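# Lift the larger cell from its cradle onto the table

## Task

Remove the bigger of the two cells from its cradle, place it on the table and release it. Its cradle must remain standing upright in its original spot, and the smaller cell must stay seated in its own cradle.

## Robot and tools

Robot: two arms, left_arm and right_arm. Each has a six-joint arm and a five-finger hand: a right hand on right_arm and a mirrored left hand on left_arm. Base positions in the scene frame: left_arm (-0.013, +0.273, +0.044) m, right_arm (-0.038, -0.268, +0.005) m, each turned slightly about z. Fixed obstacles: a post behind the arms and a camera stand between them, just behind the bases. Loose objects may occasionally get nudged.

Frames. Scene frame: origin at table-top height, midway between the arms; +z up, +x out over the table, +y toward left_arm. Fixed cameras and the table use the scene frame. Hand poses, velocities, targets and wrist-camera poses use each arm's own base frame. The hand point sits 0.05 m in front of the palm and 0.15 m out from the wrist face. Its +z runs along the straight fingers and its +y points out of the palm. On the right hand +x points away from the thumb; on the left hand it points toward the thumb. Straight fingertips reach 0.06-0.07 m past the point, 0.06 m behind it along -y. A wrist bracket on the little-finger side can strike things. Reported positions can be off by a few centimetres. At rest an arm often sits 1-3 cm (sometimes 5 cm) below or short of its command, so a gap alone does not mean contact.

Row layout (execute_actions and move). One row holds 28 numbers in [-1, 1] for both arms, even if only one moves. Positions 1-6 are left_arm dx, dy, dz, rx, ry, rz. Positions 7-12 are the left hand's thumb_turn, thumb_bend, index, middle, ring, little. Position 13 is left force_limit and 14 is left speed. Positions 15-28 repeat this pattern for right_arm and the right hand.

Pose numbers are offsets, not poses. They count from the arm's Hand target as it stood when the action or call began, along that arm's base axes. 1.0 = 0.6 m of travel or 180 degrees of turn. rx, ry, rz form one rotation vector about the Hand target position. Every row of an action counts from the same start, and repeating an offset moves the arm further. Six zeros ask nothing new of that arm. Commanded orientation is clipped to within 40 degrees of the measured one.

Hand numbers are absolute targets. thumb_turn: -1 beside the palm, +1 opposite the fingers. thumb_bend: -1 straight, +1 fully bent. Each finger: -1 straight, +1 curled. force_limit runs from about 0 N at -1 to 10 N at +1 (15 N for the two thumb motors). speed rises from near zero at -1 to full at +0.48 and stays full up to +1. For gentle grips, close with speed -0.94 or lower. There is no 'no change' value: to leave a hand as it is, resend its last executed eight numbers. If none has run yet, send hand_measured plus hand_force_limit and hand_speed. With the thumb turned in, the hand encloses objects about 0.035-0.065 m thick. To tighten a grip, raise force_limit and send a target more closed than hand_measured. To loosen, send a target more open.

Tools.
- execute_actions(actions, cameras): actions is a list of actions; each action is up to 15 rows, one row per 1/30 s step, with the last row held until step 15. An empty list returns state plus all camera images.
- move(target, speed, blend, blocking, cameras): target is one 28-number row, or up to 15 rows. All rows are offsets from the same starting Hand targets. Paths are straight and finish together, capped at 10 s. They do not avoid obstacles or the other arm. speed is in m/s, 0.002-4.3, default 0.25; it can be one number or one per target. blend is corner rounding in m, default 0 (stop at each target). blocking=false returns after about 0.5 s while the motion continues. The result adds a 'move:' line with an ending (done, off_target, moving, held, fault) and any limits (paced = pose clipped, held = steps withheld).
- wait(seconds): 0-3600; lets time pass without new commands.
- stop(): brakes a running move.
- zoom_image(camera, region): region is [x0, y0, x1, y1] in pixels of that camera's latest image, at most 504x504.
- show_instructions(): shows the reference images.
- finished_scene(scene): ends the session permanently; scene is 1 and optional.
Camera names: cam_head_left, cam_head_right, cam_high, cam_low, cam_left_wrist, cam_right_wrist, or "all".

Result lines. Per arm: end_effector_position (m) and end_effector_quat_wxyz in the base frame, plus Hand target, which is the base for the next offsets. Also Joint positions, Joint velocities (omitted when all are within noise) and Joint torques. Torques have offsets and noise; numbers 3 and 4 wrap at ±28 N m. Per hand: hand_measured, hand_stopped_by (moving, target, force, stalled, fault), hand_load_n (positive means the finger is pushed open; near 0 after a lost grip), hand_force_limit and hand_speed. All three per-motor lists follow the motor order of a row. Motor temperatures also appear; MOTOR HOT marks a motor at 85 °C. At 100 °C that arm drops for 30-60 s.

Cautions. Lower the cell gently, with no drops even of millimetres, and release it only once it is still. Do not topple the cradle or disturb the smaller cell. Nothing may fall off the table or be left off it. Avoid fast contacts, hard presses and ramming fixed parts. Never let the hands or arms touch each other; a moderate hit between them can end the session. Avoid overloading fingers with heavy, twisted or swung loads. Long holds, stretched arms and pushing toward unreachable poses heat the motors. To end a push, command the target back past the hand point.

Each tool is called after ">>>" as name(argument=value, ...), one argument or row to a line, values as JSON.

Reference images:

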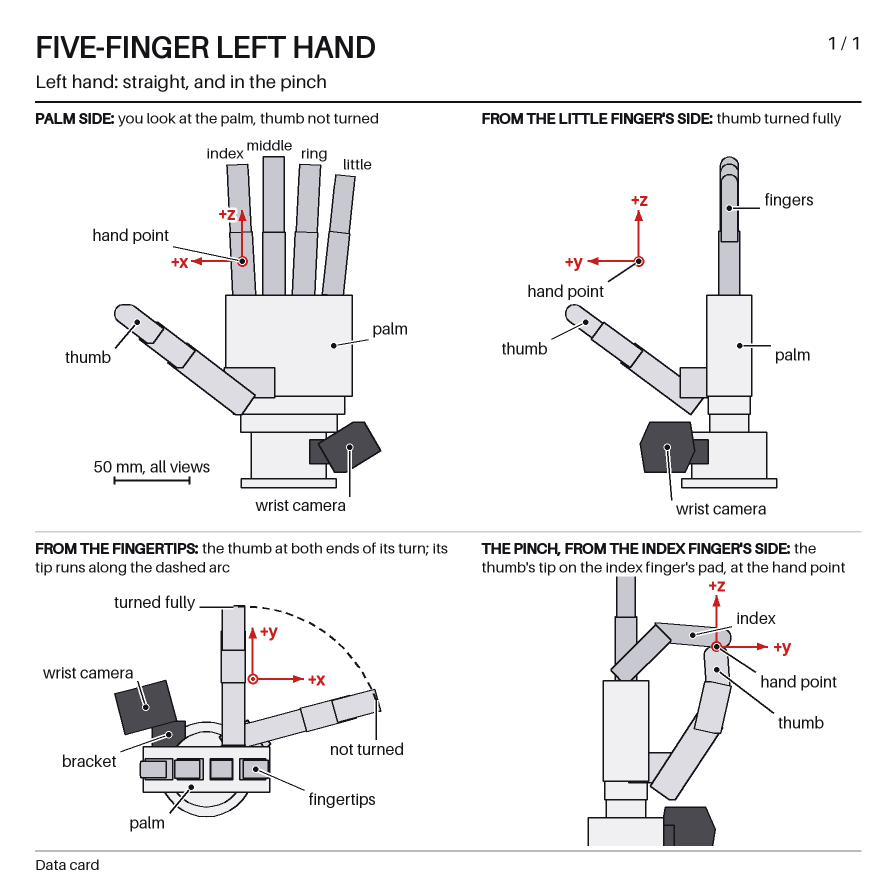

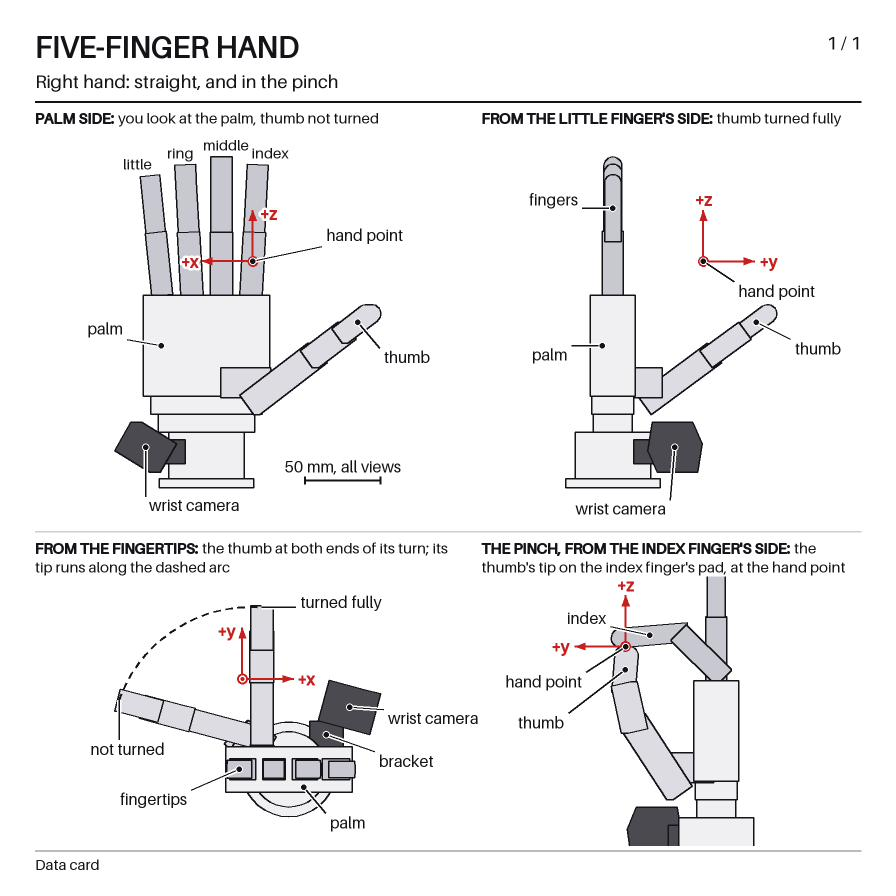

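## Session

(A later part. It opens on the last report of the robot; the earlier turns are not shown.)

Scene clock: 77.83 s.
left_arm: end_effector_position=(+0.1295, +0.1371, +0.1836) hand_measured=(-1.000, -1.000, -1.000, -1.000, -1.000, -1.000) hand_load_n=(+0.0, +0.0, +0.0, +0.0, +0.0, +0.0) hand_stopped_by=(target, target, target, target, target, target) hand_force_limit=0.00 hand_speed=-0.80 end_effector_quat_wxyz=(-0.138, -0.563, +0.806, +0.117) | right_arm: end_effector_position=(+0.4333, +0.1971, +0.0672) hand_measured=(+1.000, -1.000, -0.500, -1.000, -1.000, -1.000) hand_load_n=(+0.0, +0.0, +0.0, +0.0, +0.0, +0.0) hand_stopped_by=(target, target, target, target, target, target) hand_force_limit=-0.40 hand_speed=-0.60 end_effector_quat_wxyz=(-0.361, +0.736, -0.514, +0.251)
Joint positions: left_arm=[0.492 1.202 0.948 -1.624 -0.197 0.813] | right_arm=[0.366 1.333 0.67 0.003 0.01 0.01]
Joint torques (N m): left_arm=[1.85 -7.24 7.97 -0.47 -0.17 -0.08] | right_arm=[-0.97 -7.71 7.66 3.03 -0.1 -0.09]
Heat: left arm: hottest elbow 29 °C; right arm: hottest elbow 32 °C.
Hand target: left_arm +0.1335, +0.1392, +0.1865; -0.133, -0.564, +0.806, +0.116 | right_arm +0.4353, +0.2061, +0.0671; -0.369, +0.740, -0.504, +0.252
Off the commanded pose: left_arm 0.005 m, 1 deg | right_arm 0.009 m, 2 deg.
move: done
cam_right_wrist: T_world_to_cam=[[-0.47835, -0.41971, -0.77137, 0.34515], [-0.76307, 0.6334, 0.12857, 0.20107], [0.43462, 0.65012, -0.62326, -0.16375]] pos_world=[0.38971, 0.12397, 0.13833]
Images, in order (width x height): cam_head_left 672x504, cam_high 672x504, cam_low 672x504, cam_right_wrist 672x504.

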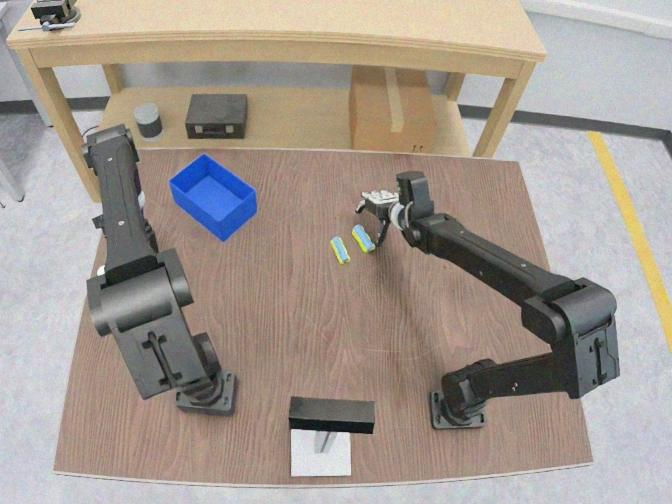

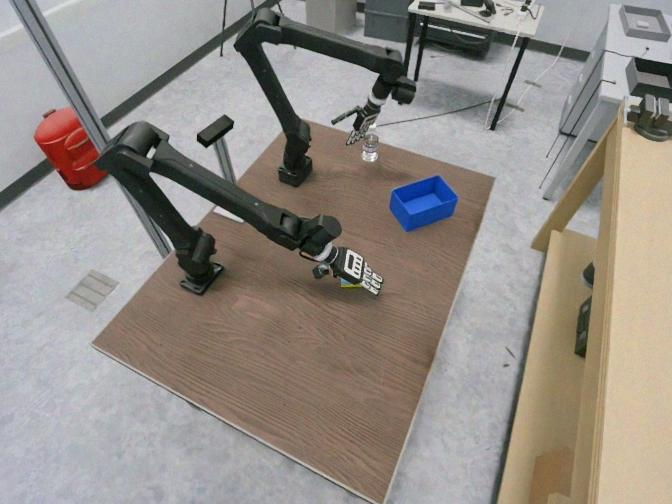

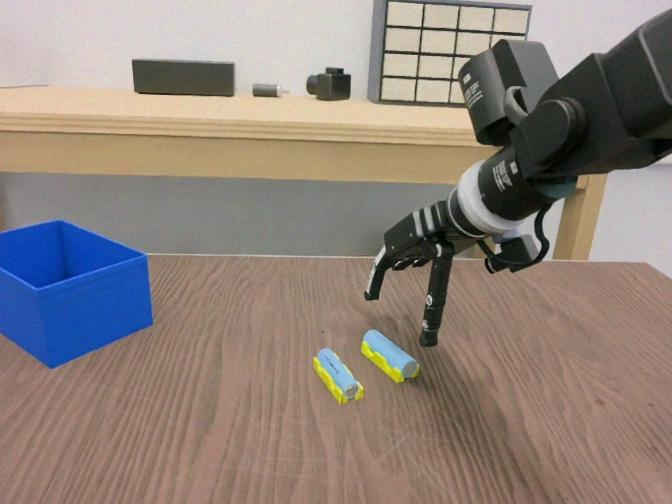

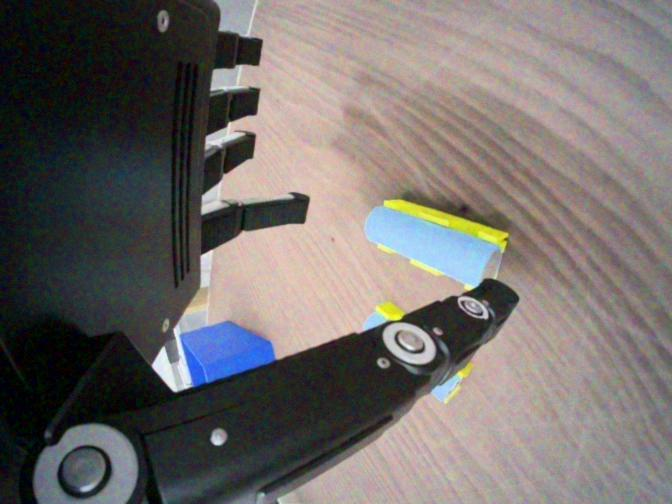

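>>> move(
  target=[0,0,0,0,0,0,-1,-1,-1,-1,-1,-1,0,-0.8,-0.0045,0.008,-0.037,0,0,0,1,-1,-0.6,-1,-1,-1,-0.4,-0.6],
  speed=0.06,
  cameras=["cam_head_left","cam_low","cam_right_wrist"],
)

>>> zoom_image(
  camera="cam_right_wrist",
  region=[220, 130, 540, 350],
)

>>> zoom_image(
  camera="cam_low",
  region=[300, 270, 460, 410],
)

>>> zoom_image(
  camera="cam_head_left",
  region=[345, 190, 405, 260],
)

Scene clock: 85.93 s.
left_arm: end_effector_position=(+0.1295, +0.1371, +0.1836) hand_measured=(-1.000, -1.000, -1.000, -1.000, -1.000, -1.000) hand_load_n=(+0.0, +0.0, +0.0, +0.0, +0.0, +0.0) hand_stopped_by=(target, target, target, target, target, target) hand_force_limit=0.00 hand_speed=-0.80 end_effector_quat_wxyz=(-0.138, -0.563, +0.806, +0.117) | right_arm: end_effector_position=(+0.4304, +0.2027, +0.0451) hand_measured=(+1.000, -1.000, -0.600, -1.000, -1.000, -1.000) hand_load_n=(+0.0, +0.0, +0.0, +0.0, +0.0, +0.0) hand_stopped_by=(target, target, target, target, target, target) hand_force_limit=-0.40 hand_speed=-0.60 end_effector_quat_wxyz=(-0.362, +0.740, -0.510, +0.250)
Joint positions: left_arm=[0.492 1.202 0.948 -1.624 -0.197 0.813] | right_arm=[0.381 1.383 0.641 0.081 0.015 0.01]
Joint torques (N m): left_arm=[1.85 -7.18 7.97 -0.47 -0.17 -0.09] | right_arm=[-0.91 -8 7.2 3 0.24 0.02]
Heat: left arm: hottest elbow 30 °C; right arm: hottest elbow 32 °C.
Hand target: left_arm +0.1335, +0.1392, +0.1865; -0.133, -0.564, +0.806, +0.116 | right_arm +0.4326, +0.2108, +0.0448; -0.368, +0.740, -0.504, +0.252
Off the commanded pose: left_arm 0.005 m, 1 deg | right_arm 0.008 m, 1 deg.
move: done
cam_right_wrist: T_world_to_cam=[[-0.47271, -0.42708, -0.77081, 0.32822], [-0.7705, 0.62479, 0.12635, 0.20322], [0.42763, 0.65364, -0.62441, -0.1776]] pos_world=[0.38768, 0.12929, 0.11642]

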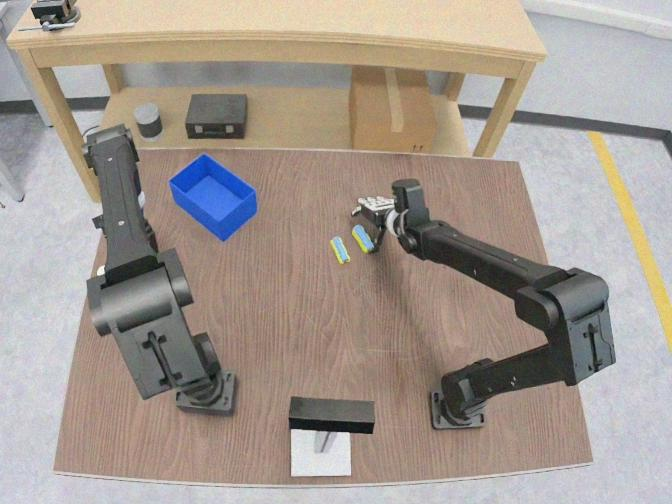

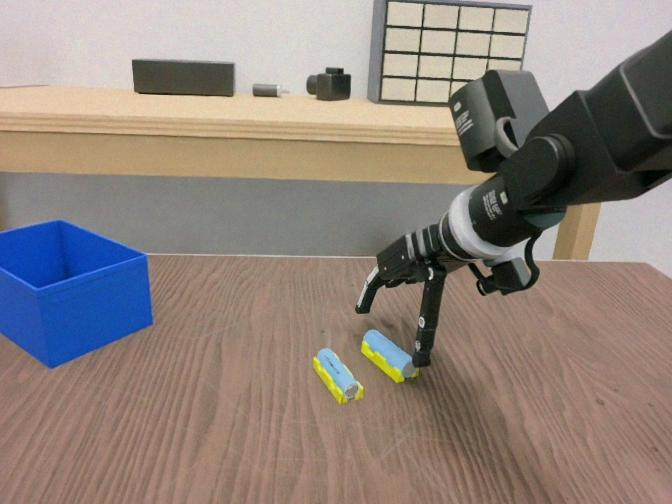

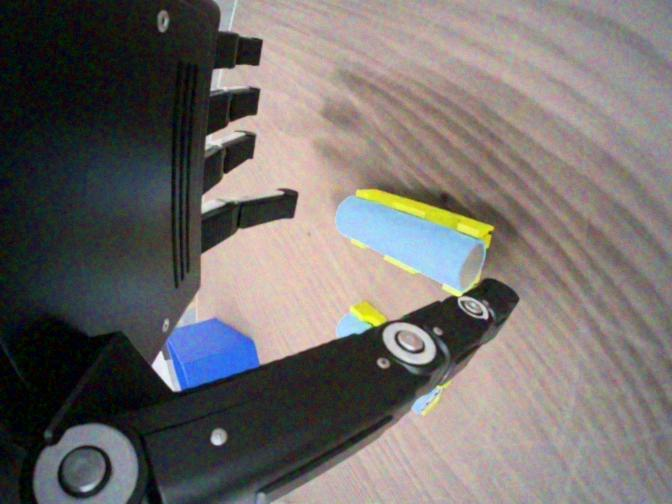

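Scaled by 1.575 from the camera's image (finer frame: 960x720).

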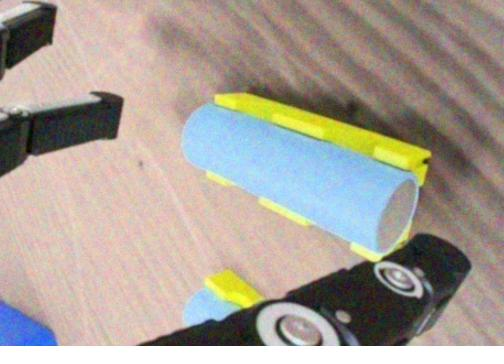

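Scaled by 3.150.

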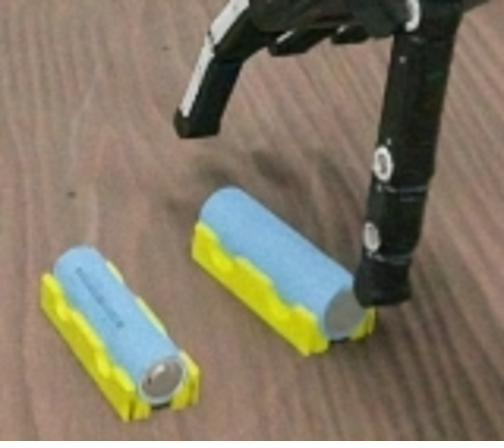

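Scaled by 7.200.

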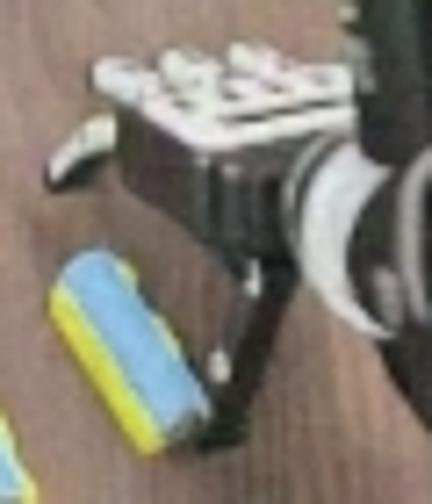

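>>> move(
  target=[0,0,0,0,0,0,-1,-1,-1,-1,-1,-1,0,-0.8,-0.001,0.0015,-0.036,0,0,0,1,-1,-0.6,-1,-1,-1,-0.4,-0.6],
  speed=0.04,
  cameras=["cam_head_left","cam_head_right","cam_low","cam_right_wrist"],
)

>>> zoom_image(
  camera="cam_right_wrist",
  region=[220, 130, 540, 350],
)

>>> zoom_image(
  camera="cam_low",
  region=[300, 290, 460, 430],
)

>>> zoom_image(
  camera="cam_head_left",
  region=[345, 190, 405, 260],
)

Scene clock: 93.33 s.
left_arm: end_effector_position=(+0.1295, +0.1371, +0.1836) hand_measured=(-1.000, -1.000, -1.000, -1.000, -1.000, -1.000) hand_load_n=(+0.0, +0.0, +0.0, +0.0, +0.0, +0.0) hand_stopped_by=(target, target, target, target, target, target) hand_force_limit=0.00 hand_speed=-0.80 end_effector_quat_wxyz=(-0.138, -0.563, +0.806, +0.117) | right_arm: end_effector_position=(+0.4310, +0.2036, +0.0247) hand_measured=(+1.000, -1.000, -0.600, -1.000, -1.000, -1.000) hand_load_n=(+0.0, +0.0, +0.0, +0.0, +0.0, +0.0) hand_stopped_by=(target, target, target, target, target, target) hand_force_limit=-0.40 hand_speed=-0.60 end_effector_quat_wxyz=(-0.362, +0.739, -0.509, +0.251)
Joint positions: left_arm=[0.492 1.202 0.948 -1.624 -0.197 0.813] | right_arm=[0.383 1.436 0.619 0.159 0.017 0.01]
Joint torques (N m): left_arm=[1.79 -7.24 7.98 -0.47 -0.17 -0.1] | right_arm=[-0.91 -8.23 6.74 3.06 0.25 0.04]
Heat: left arm: hottest elbow 30 °C; right arm: hottest elbow 31 °C.
Hand target: left_arm +0.1335, +0.1392, +0.1865; -0.133, -0.564, +0.806, +0.116 | right_arm +0.4320, +0.2116, +0.0232; -0.368, +0.740, -0.504, +0.252
Off the commanded pose: left_arm 0.005 m, 1 deg | right_arm 0.008 m, 1 deg.
move: done
cam_right_wrist: T_world_to_cam=[[-0.47024, -0.42749, -0.77209, 0.31209], [-0.77115, 0.62448, 0.12391, 0.20602], [0.42918, 0.65367, -0.62332, -0.19188]] pos_world=[0.38798, 0.13019, 0.09583]

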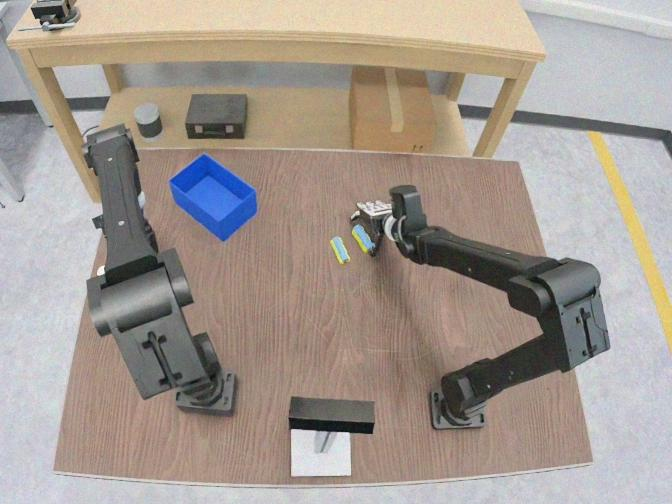

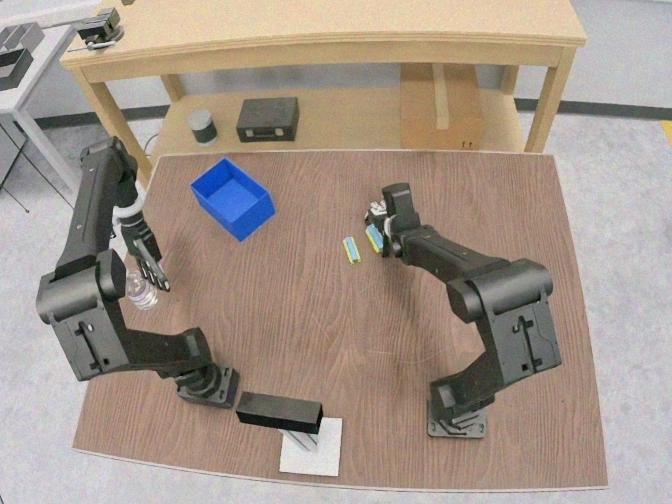

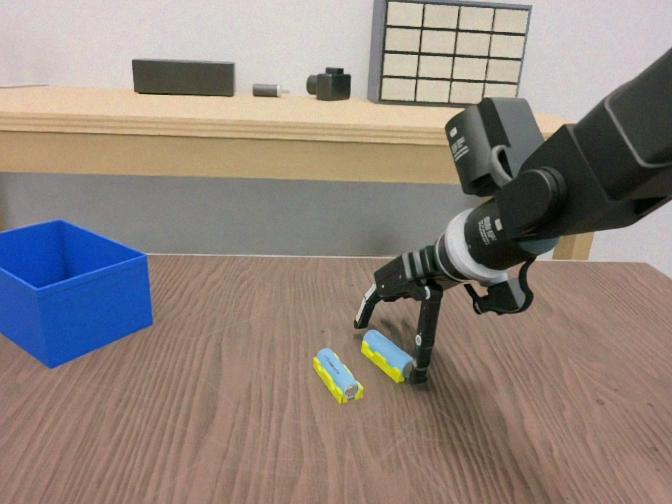

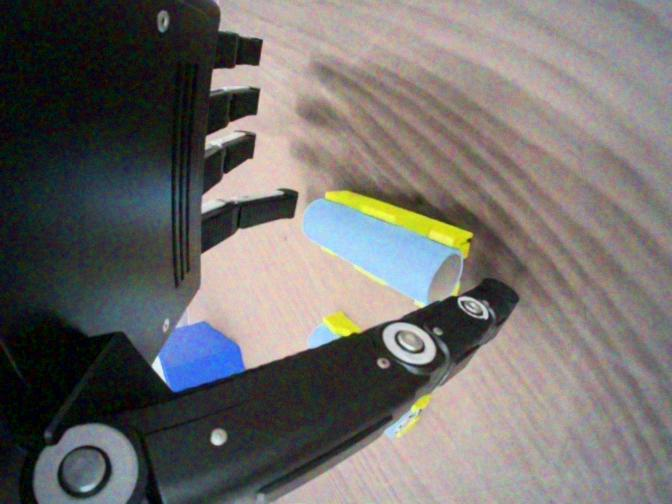

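Scaled by 1.575 from the camera's image (finer frame: 960x720).

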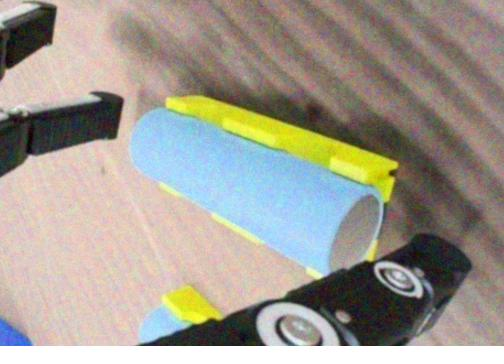

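Scaled by 3.150.

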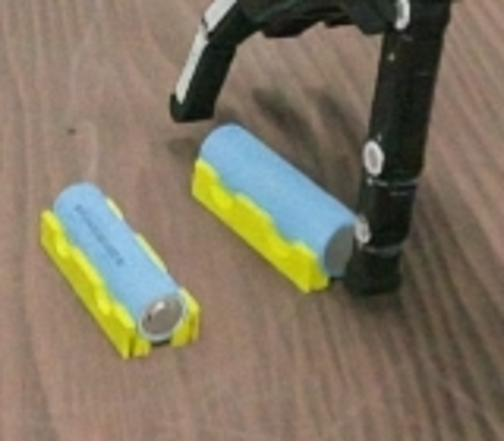

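Scaled by 7.200.

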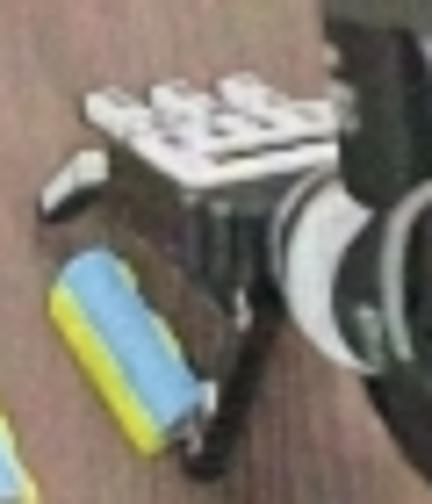

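>>> move(
  target=[0,0,0,0,0,0,-1,-1,-1,-1,-1,-1,0,-0.8,0,0,0,0,0,0,1,-1,-0.3,-1,-1,-1,-0.9,-0.93],
  speed=0.04,
  cameras=["cam_head_left","cam_low","cam_right_wrist"],
)

>>> zoom_image(
  camera="cam_right_wrist",
  region=[220, 130, 540, 350],
)

>>> zoom_image(
  camera="cam_low",
  region=[300, 290, 460, 430],
)

Scene clock: 99.90 s.
left_arm: end_effector_position=(+0.1295, +0.1371, +0.1836) hand_measured=(-1.000, -1.000, -1.000, -1.000, -1.000, -1.000) hand_load_n=(+0.0, +0.0, +0.0, +0.0, +0.0, +0.5) hand_stopped_by=(target, target, target, target, target, target) hand_force_limit=0.00 hand_speed=-0.80 end_effector_quat_wxyz=(-0.138, -0.563, +0.806, +0.117) | right_arm: end_effector_position=(+0.4309, +0.2037, +0.0247) hand_measured=(+1.000, -1.000, -0.300, -1.000, -1.000, -1.000) hand_load_n=(+0.0, +0.0, +0.0, +0.0, +0.0, +0.0) hand_stopped_by=(target, target, target, target, target, target) hand_force_limit=-0.90 hand_speed=-0.93 end_effector_quat_wxyz=(-0.362, +0.739, -0.509, +0.251)
Joint positions: left_arm=[0.492 1.202 0.948 -1.624 -0.197 0.813] | right_arm=[0.384 1.436 0.619 0.159 0.017 0.01]
Joint torques (N m): left_arm=[1.9 -7.24 7.95 -0.47 -0.17 -0.09] | right_arm=[-0.97 -8.18 6.72 3.04 0.23 0.05]
Heat: left arm: hottest elbow 30 °C; right arm: hottest elbow 31 °C.
Hand target: left_arm +0.1335, +0.1392, +0.1865; -0.133, -0.564, +0.806, +0.116 | right_arm +0.4320, +0.2118, +0.0232; -0.368, +0.740, -0.504, +0.252
Off the commanded pose: left_arm 0.005 m, 1 deg | right_arm 0.008 m, 1 deg.
move: done
cam_right_wrist: T_world_to_cam=[[-0.4701, -0.42772, -0.77205, 0.3121], [-0.77124, 0.62442, 0.12367, 0.20602], [0.42918, 0.65357, -0.62342, -0.19193]] pos_world=[0.38798, 0.13029, 0.09583]

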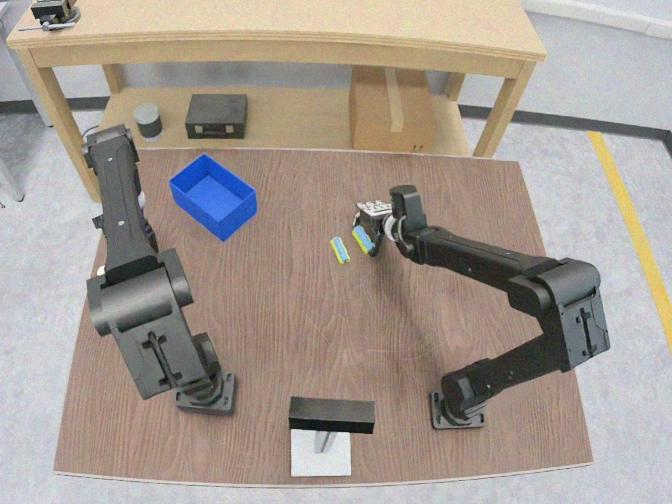

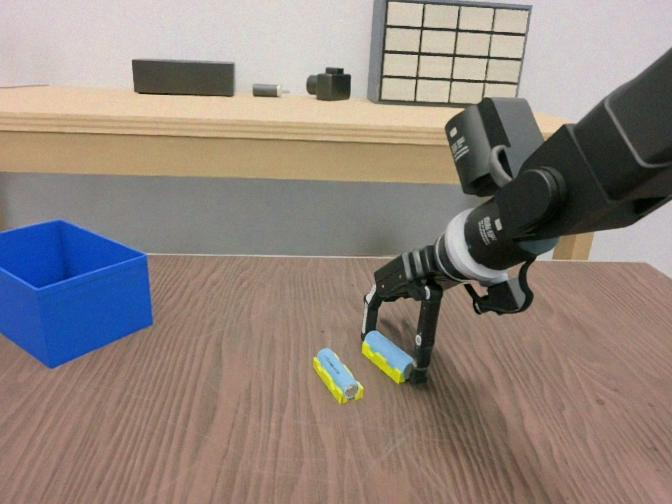

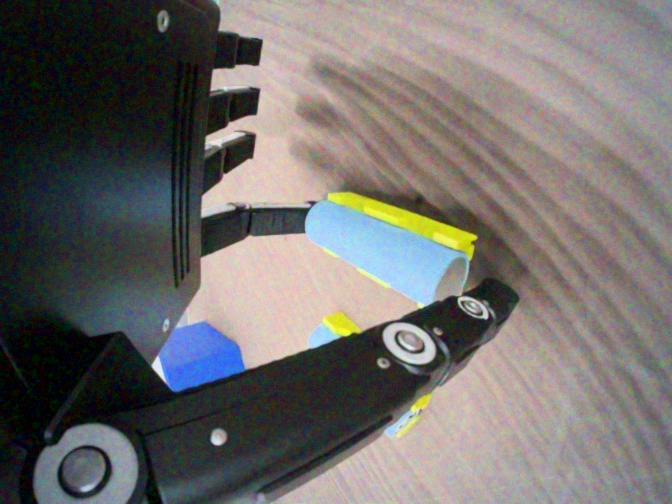

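Scaled by 1.575 from the camera's image (finer frame: 960x720).

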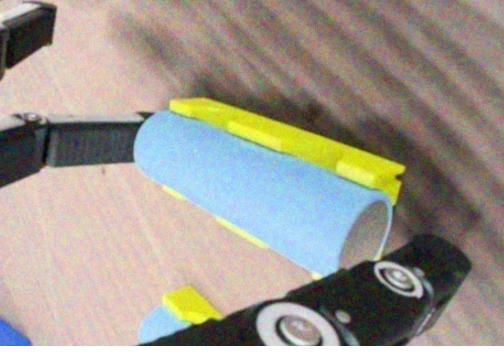

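Scaled by 3.150.

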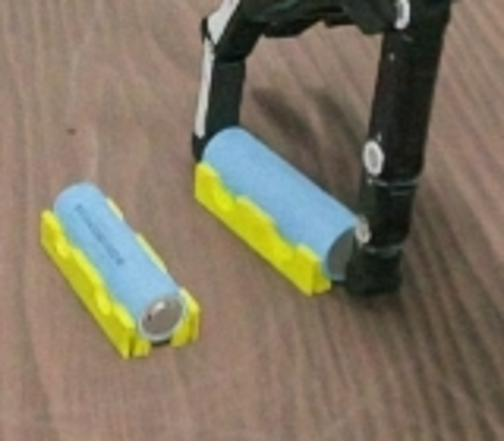

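>>> move(
  target=[0,0,0,0,0,0,-1,-1,-1,-1,-1,-1,0,-0.8,0,0,0,0,0,0,1,-0.2,-0.3,-1,-1,-1,-0.47,-0.93],
  speed=0.04,
  cameras=["cam_head_left","cam_low","cam_right_wrist"],
)

>>> zoom_image(
  camera="cam_right_wrist",
  region=[220, 130, 540, 350],
)

>>> zoom_image(
  camera="cam_low",
  region=[300, 290, 460, 430],
)

Scene clock: 104.07 s.
left_arm: end_effector_position=(+0.1295, +0.1371, +0.1836) hand_measured=(-1.000, -1.000, -1.000, -1.000, -1.000, -1.000) hand_load_n=(+0.0, +0.0, -0.5, +0.0, +0.0, +0.0) hand_stopped_by=(target, target, target, target, target, target) hand_force_limit=0.00 hand_speed=-0.80 end_effector_quat_wxyz=(-0.138, -0.563, +0.806, +0.117) | right_arm: end_effector_position=(+0.4309, +0.2037, +0.0247) hand_measured=(+1.000, -0.804, -0.300, -1.000, -1.000, -1.000) hand_load_n=(+0.0, +4.0, +4.0, +0.0, +0.0, +0.0) hand_stopped_by=(target, force, target, target, target, target) hand_force_limit=-0.47 hand_speed=-0.93 end_effector_quat_wxyz=(-0.362, +0.739, -0.509, +0.251)
Joint positions: left_arm=[0.492 1.202 0.948 -1.624 -0.197 0.813] | right_arm=[0.384 1.436 0.619 0.159 0.017 0.01]
Joint torques (N m): left_arm=[1.85 -7.12 7.97 -0.49 -0.17 -0.09] | right_arm=[-0.91 -8.18 6.71 3.04 0.23 0.03]
Heat: left arm: hottest elbow 30 °C; right arm: hottest elbow 31 °C.
Hand target: left_arm +0.1335, +0.1392, +0.1865; -0.133, -0.564, +0.806, +0.116 | right_arm +0.4320, +0.2116, +0.0233; -0.368, +0.739, -0.504, +0.252
Off the commanded pose: left_arm 0.005 m, 1 deg | right_arm 0.008 m, 1 deg.
move: done
cam_right_wrist: T_world_to_cam=[[-0.4701, -0.42772, -0.77205, 0.3121], [-0.77124, 0.62442, 0.12367, 0.20602], [0.42918, 0.65357, -0.62342, -0.19193]] pos_world=[0.38798, 0.13029, 0.09583]

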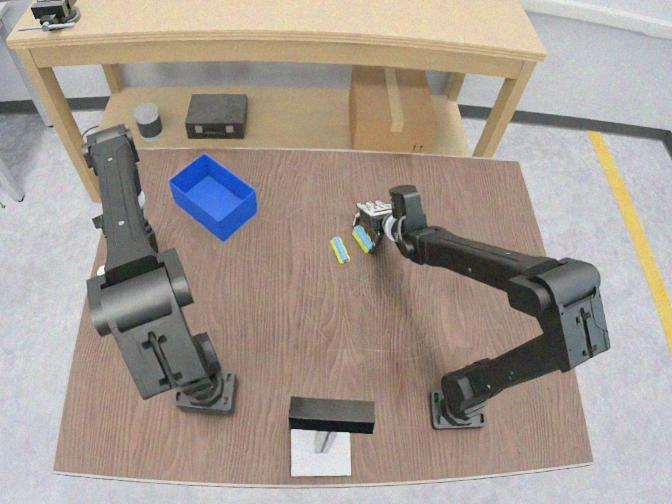

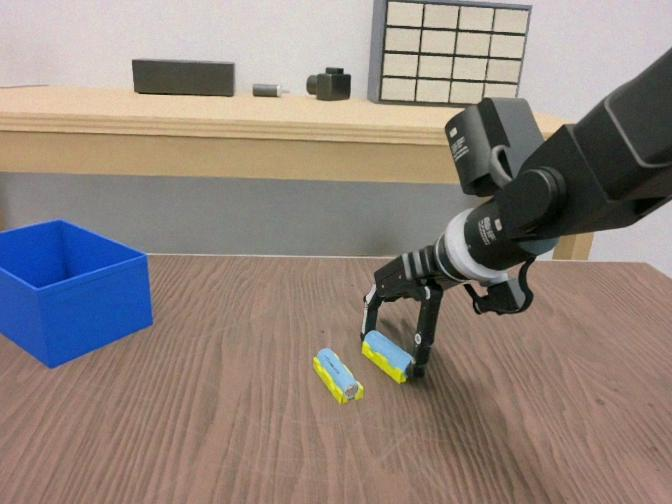

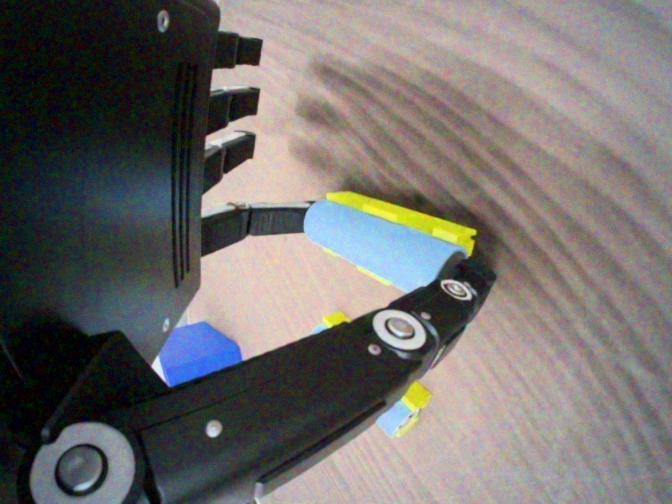

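Scaled by 1.575 from the camera's image (finer frame: 960x720).

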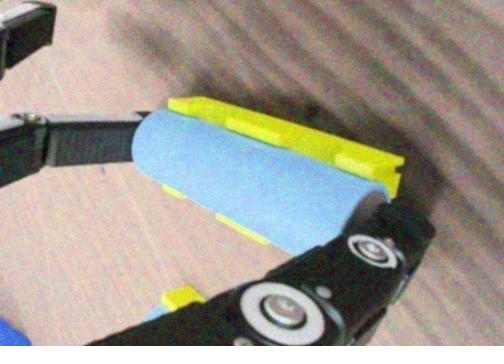

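Scaled by 3.150.

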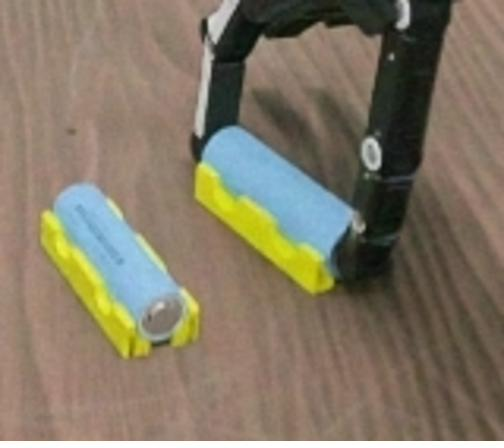

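>>> move(
  target=[0,0,0,0,0,0,-1,-1,-1,-1,-1,-1,0,-0.8,0,0,0.03,0,0,0,1,-0.2,-0.3,-1,-1,-1,-0.47,-0.93],
  speed=0.03,
  cameras=["cam_low","cam_right_wrist"],
)

>>> zoom_image(
  camera="cam_right_wrist",
  region=[220, 130, 540, 350],
)

>>> zoom_image(
  camera="cam_low",
  region=[300, 290, 460, 430],
)

Scene clock: 107.23 s.
left_arm: end_effector_position=(+0.1295, +0.1371, +0.1836) hand_measured=(-1.000, -1.000, -1.000, -1.000, -1.000, -1.000) hand_load_n=(+0.0, +0.0, +0.0, +0.0, +0.0, +0.0) hand_stopped_by=(target, target, target, target, target, target) hand_force_limit=0.00 hand_speed=-0.80 end_effector_quat_wxyz=(-0.138, -0.563, +0.806, +0.117) | right_arm: end_effector_position=(+0.4268, +0.2021, +0.0260) hand_measured=(+1.000, -0.804, -0.300, -1.000, -1.000, -1.000) hand_load_n=(+0.0, +4.0, +4.0, +0.0, +0.0, +0.0) hand_stopped_by=(target, force, target, target, target, target) hand_force_limit=-0.47 hand_speed=-0.93 end_effector_quat_wxyz=(-0.357, +0.742, -0.510, +0.248)
Joint positions: left_arm=[0.492 1.202 0.948 -1.624 -0.197 0.813] | right_arm=[0.384 1.422 0.619 0.131 0.017 0.01]
Joint torques (N m): left_arm=[1.9 -7.18 7.98 -0.46 -0.17 -0.09] | right_arm=[-0.97 -10.87 8.06 1.69 0.24 0.04]
Heat: left arm: hottest elbow 30 °C; right arm: hottest elbow 31 °C.
Hand target: left_arm +0.1335, +0.1392, +0.1865; -0.133, -0.564, +0.806, +0.116 | right_arm +0.4320, +0.2116, +0.0412; -0.368, +0.740, -0.504, +0.252
Off the commanded pose: left_arm 0.005 m, 1 deg | right_arm 0.019 m, 2 deg.
move: off_target (right_arm)
cam_right_wrist: T_world_to_cam=[[-0.48012, -0.43181, -0.76356, 0.31533], [-0.76958, 0.62509, 0.1304, 0.20269], [0.42099, 0.65023, -0.63243, -0.18382]] pos_world=[0.38477, 0.12899, 0.09808]

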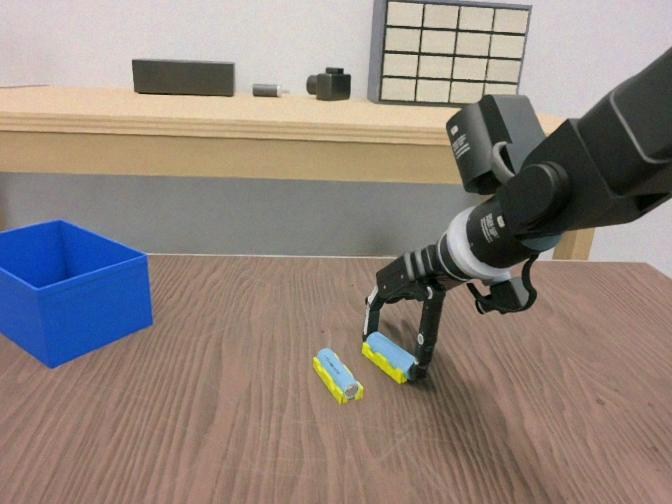

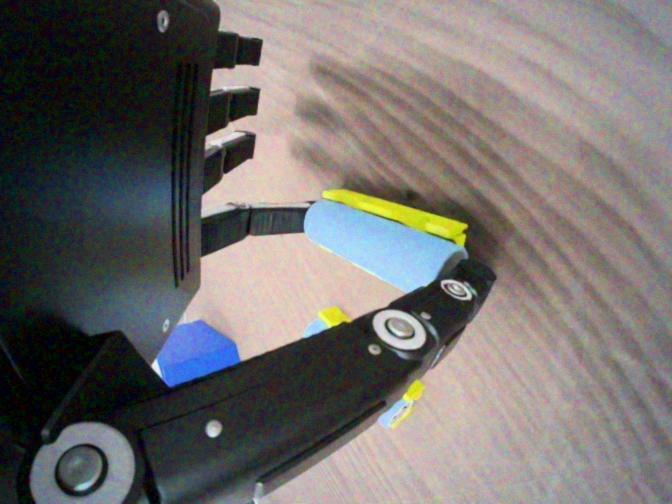

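Scaled by 1.575 from the camera's image (finer frame: 960x720).

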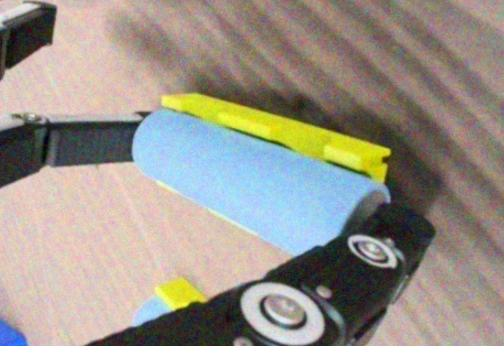

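Scaled by 3.150.

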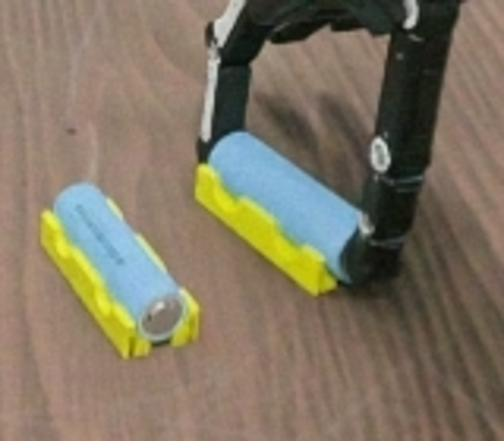

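>>> move(
  target=[0,0,0,0,0,0,-1,-1,-1,-1,-1,-1,0,-0.8,0,0,0.035,0,0,0,1,-0.2,-0.3,-1,-1,-1,-0.47,-0.93],
  speed=0.03,
  cameras=["cam_low","cam_right_wrist"],
)

>>> zoom_image(
  camera="cam_right_wrist",
  region=[220, 130, 540, 350],
)

>>> zoom_image(
  camera="cam_low",
  region=[300, 290, 460, 430],
)

Scene clock: 110.13 s.
left_arm: end_effector_position=(+0.1295, +0.1371, +0.1836) hand_measured=(-1.000, -1.000, -1.000, -1.000, -1.000, -1.000) hand_load_n=(+0.0, +0.0, +0.0, +0.0, +0.0, +0.0) hand_stopped_by=(target, target, target, target, target, target) hand_force_limit=0.00 hand_speed=-0.80 end_effector_quat_wxyz=(-0.138, -0.563, +0.806, +0.117) | right_arm: end_effector_position=(+0.4166, +0.1979, +0.0368) hand_measured=(+1.000, -0.804, -0.300, -1.000, -1.000, -1.000) hand_load_n=(-0.5, +4.0, +4.0, +0.0, +0.0, +0.0) hand_stopped_by=(target, force, target, target, target, target) hand_force_limit=-0.47 hand_speed=-0.93 end_effector_quat_wxyz=(-0.349, +0.746, -0.513, +0.242)
Joint positions: left_arm=[0.492 1.202 0.948 -1.624 -0.197 0.813] | right_arm=[0.384 1.369 0.619 0.056 0.017 0.01]
Joint torques (N m): left_arm=[1.85 -7.12 7.97 -0.47 -0.17 -0.09] | right_arm=[-1.14 -10.34 10.03 1.74 0.22 0.04]
Heat: left arm: hottest elbow 30 °C; right arm: hottest elbow 31 °C.
Hand target: left_arm +0.1335, +0.1392, +0.1865; -0.133, -0.564, +0.806, +0.116 | right_arm +0.4321, +0.2117, +0.0624; -0.369, +0.739, -0.504, +0.252
Off the commanded pose: left_arm 0.005 m, 1 deg | right_arm 0.033 m, 3 deg.
move: off_target (right_arm)
cam_right_wrist: T_world_to_cam=[[-0.49569, -0.43809, -0.74992, 0.3241], [-0.7668, 0.62621, 0.14103, 0.19422], [0.40782, 0.64494, -0.64633, -0.16299]] pos_world=[0.37605, 0.12548, 0.11031]

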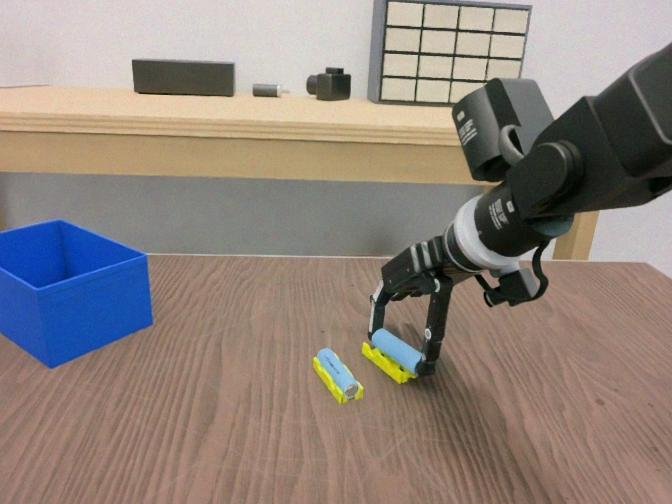

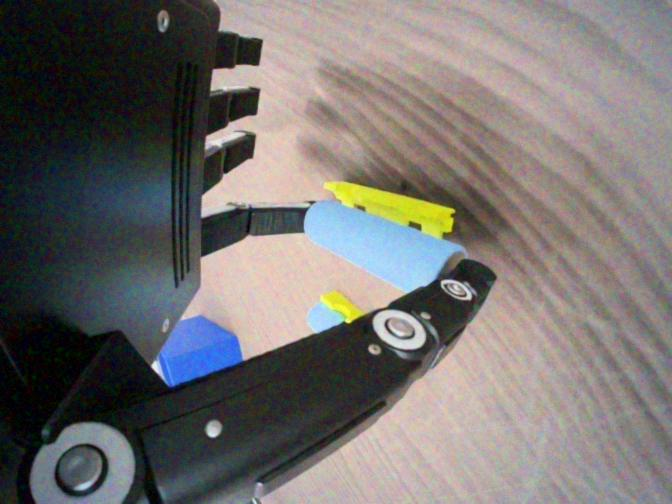

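Scaled by 1.575 from the camera's image (finer frame: 960x720).

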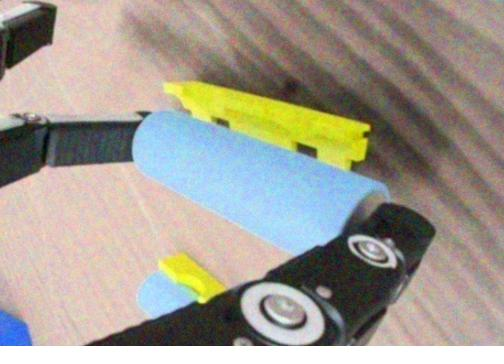

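Scaled by 3.150.

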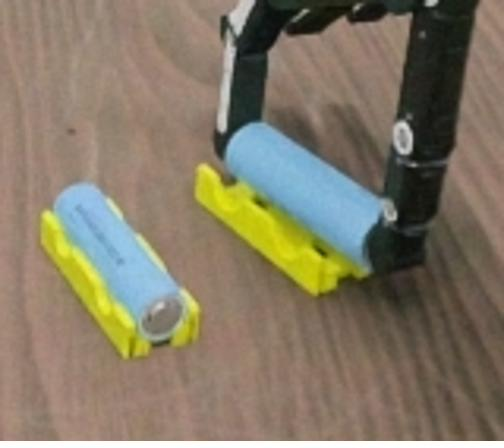

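>>> move(
  target=[
    [0,0,0,0,0,0,-1,-1,-1,-1,-1,-1,0,-0.8,0,0,0.06,0,0,0,1,-0.2,-0.3,-1,-1,-1,-0.47,-0.93],
    [0,0,0,0,0,0,-1,-1,-1,-1,-1,-1,0,-0.8,-0.01,-0.17,0.06,0,0,-0.05,1,-0.2,-0.3,-1,-1,-1,-0.47,-0.93],
  ],
  speed=0.07,
  blend=0.02,
  cameras=["cam_low","cam_right_wrist","cam_head_left","cam_high"],
)

>>> zoom_image(
  camera="cam_low",
  region=[290, 240, 530, 420],
)

Scene clock: 115.00 s.
left_arm: end_effector_position=(+0.1295, +0.1371, +0.1836) hand_measured=(-1.000, -1.000, -1.000, -1.000, -1.000, -1.000) hand_load_n=(+0.0, +0.0, +0.0, +0.0, +0.0, +0.0) hand_stopped_by=(target, target, target, target, target, target) hand_force_limit=0.00 hand_speed=-0.80 end_effector_quat_wxyz=(-0.138, -0.563, +0.806, +0.117) | right_arm: end_effector_position=(+0.4249, +0.1154, +0.0909) hand_measured=(+1.000, -0.804, -0.300, -1.000, -1.000, -1.000) hand_load_n=(+0.0, +4.0, +4.0, +0.0, +0.0, +0.0) hand_stopped_by=(target, force, target, target, target, target) hand_force_limit=-0.47 hand_speed=-0.93 end_effector_quat_wxyz=(-0.346, +0.701, -0.560, +0.275)
Joint positions: left_arm=[0.492 1.202 0.948 -1.624 -0.197 0.813] | right_arm=[0.186 1.183 0.618 -0.09 -0.031 -0.023]
Joint torques (N m): left_arm=[1.85 -7.18 7.97 -0.47 -0.17 -0.1] | right_arm=[-3.19 -8.59 8.18 1.78 -0.13 -0.04]
Heat: left arm: hottest elbow 30 °C; right arm: hottest elbow 31 °C.
Hand target: left_arm +0.1335, +0.1392, +0.1865; -0.133, -0.564, +0.806, +0.116 | right_arm +0.4261, +0.1098, +0.0984; -0.348, +0.698, -0.560, +0.280
Off the commanded pose: left_arm 0.005 m, 1 deg | right_arm 0.009 m, 1 deg.
move: done; blend cut to 0.018 m at target 1
cam_right_wrist: T_world_to_cam=[[-0.52397, -0.3547, -0.77437, 0.33729], [-0.67665, 0.72552, 0.12552, 0.19631], [0.5173, 0.58975, -0.62016, -0.12062]] pos_world=[0.37196, 0.04835, 0.16174]
Images, in order (width x height): cam_head_left 672x504, cam_high 672x504, cam_low 672x504, cam_right_wrist 672x504.

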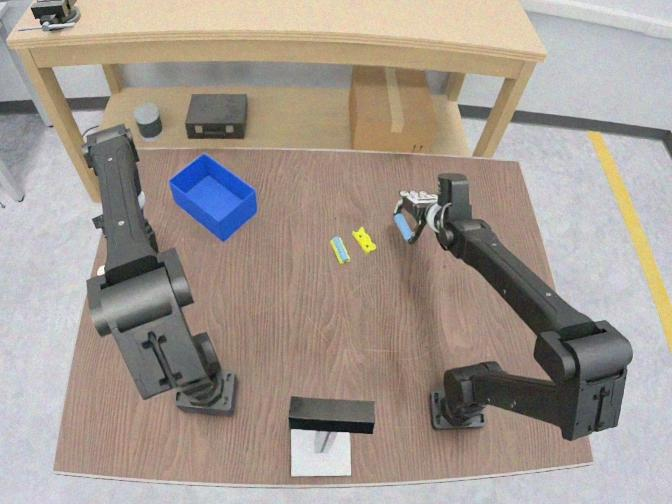

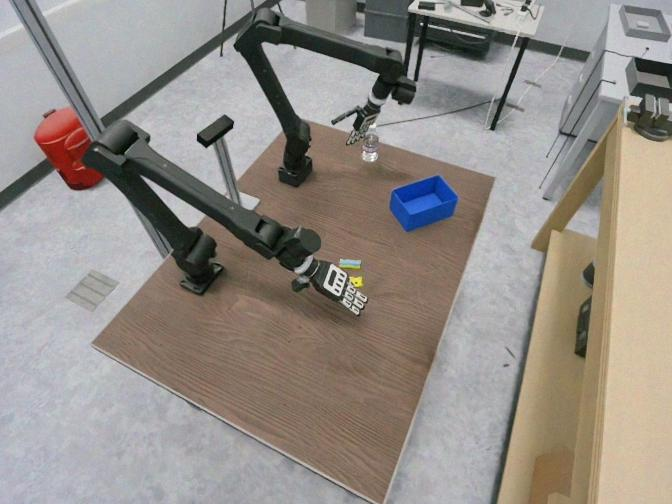

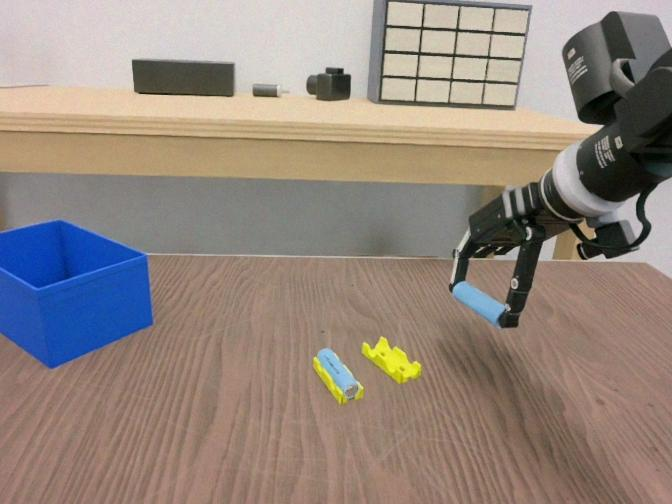

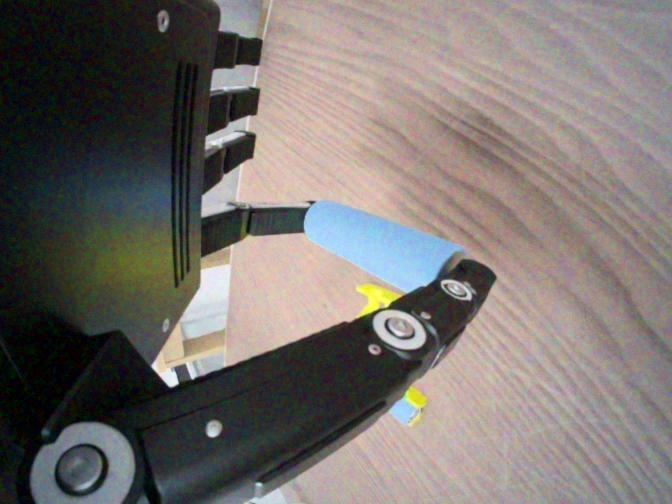

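Scaled by 2.100.

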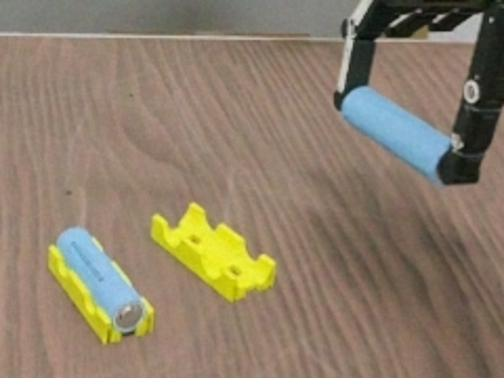

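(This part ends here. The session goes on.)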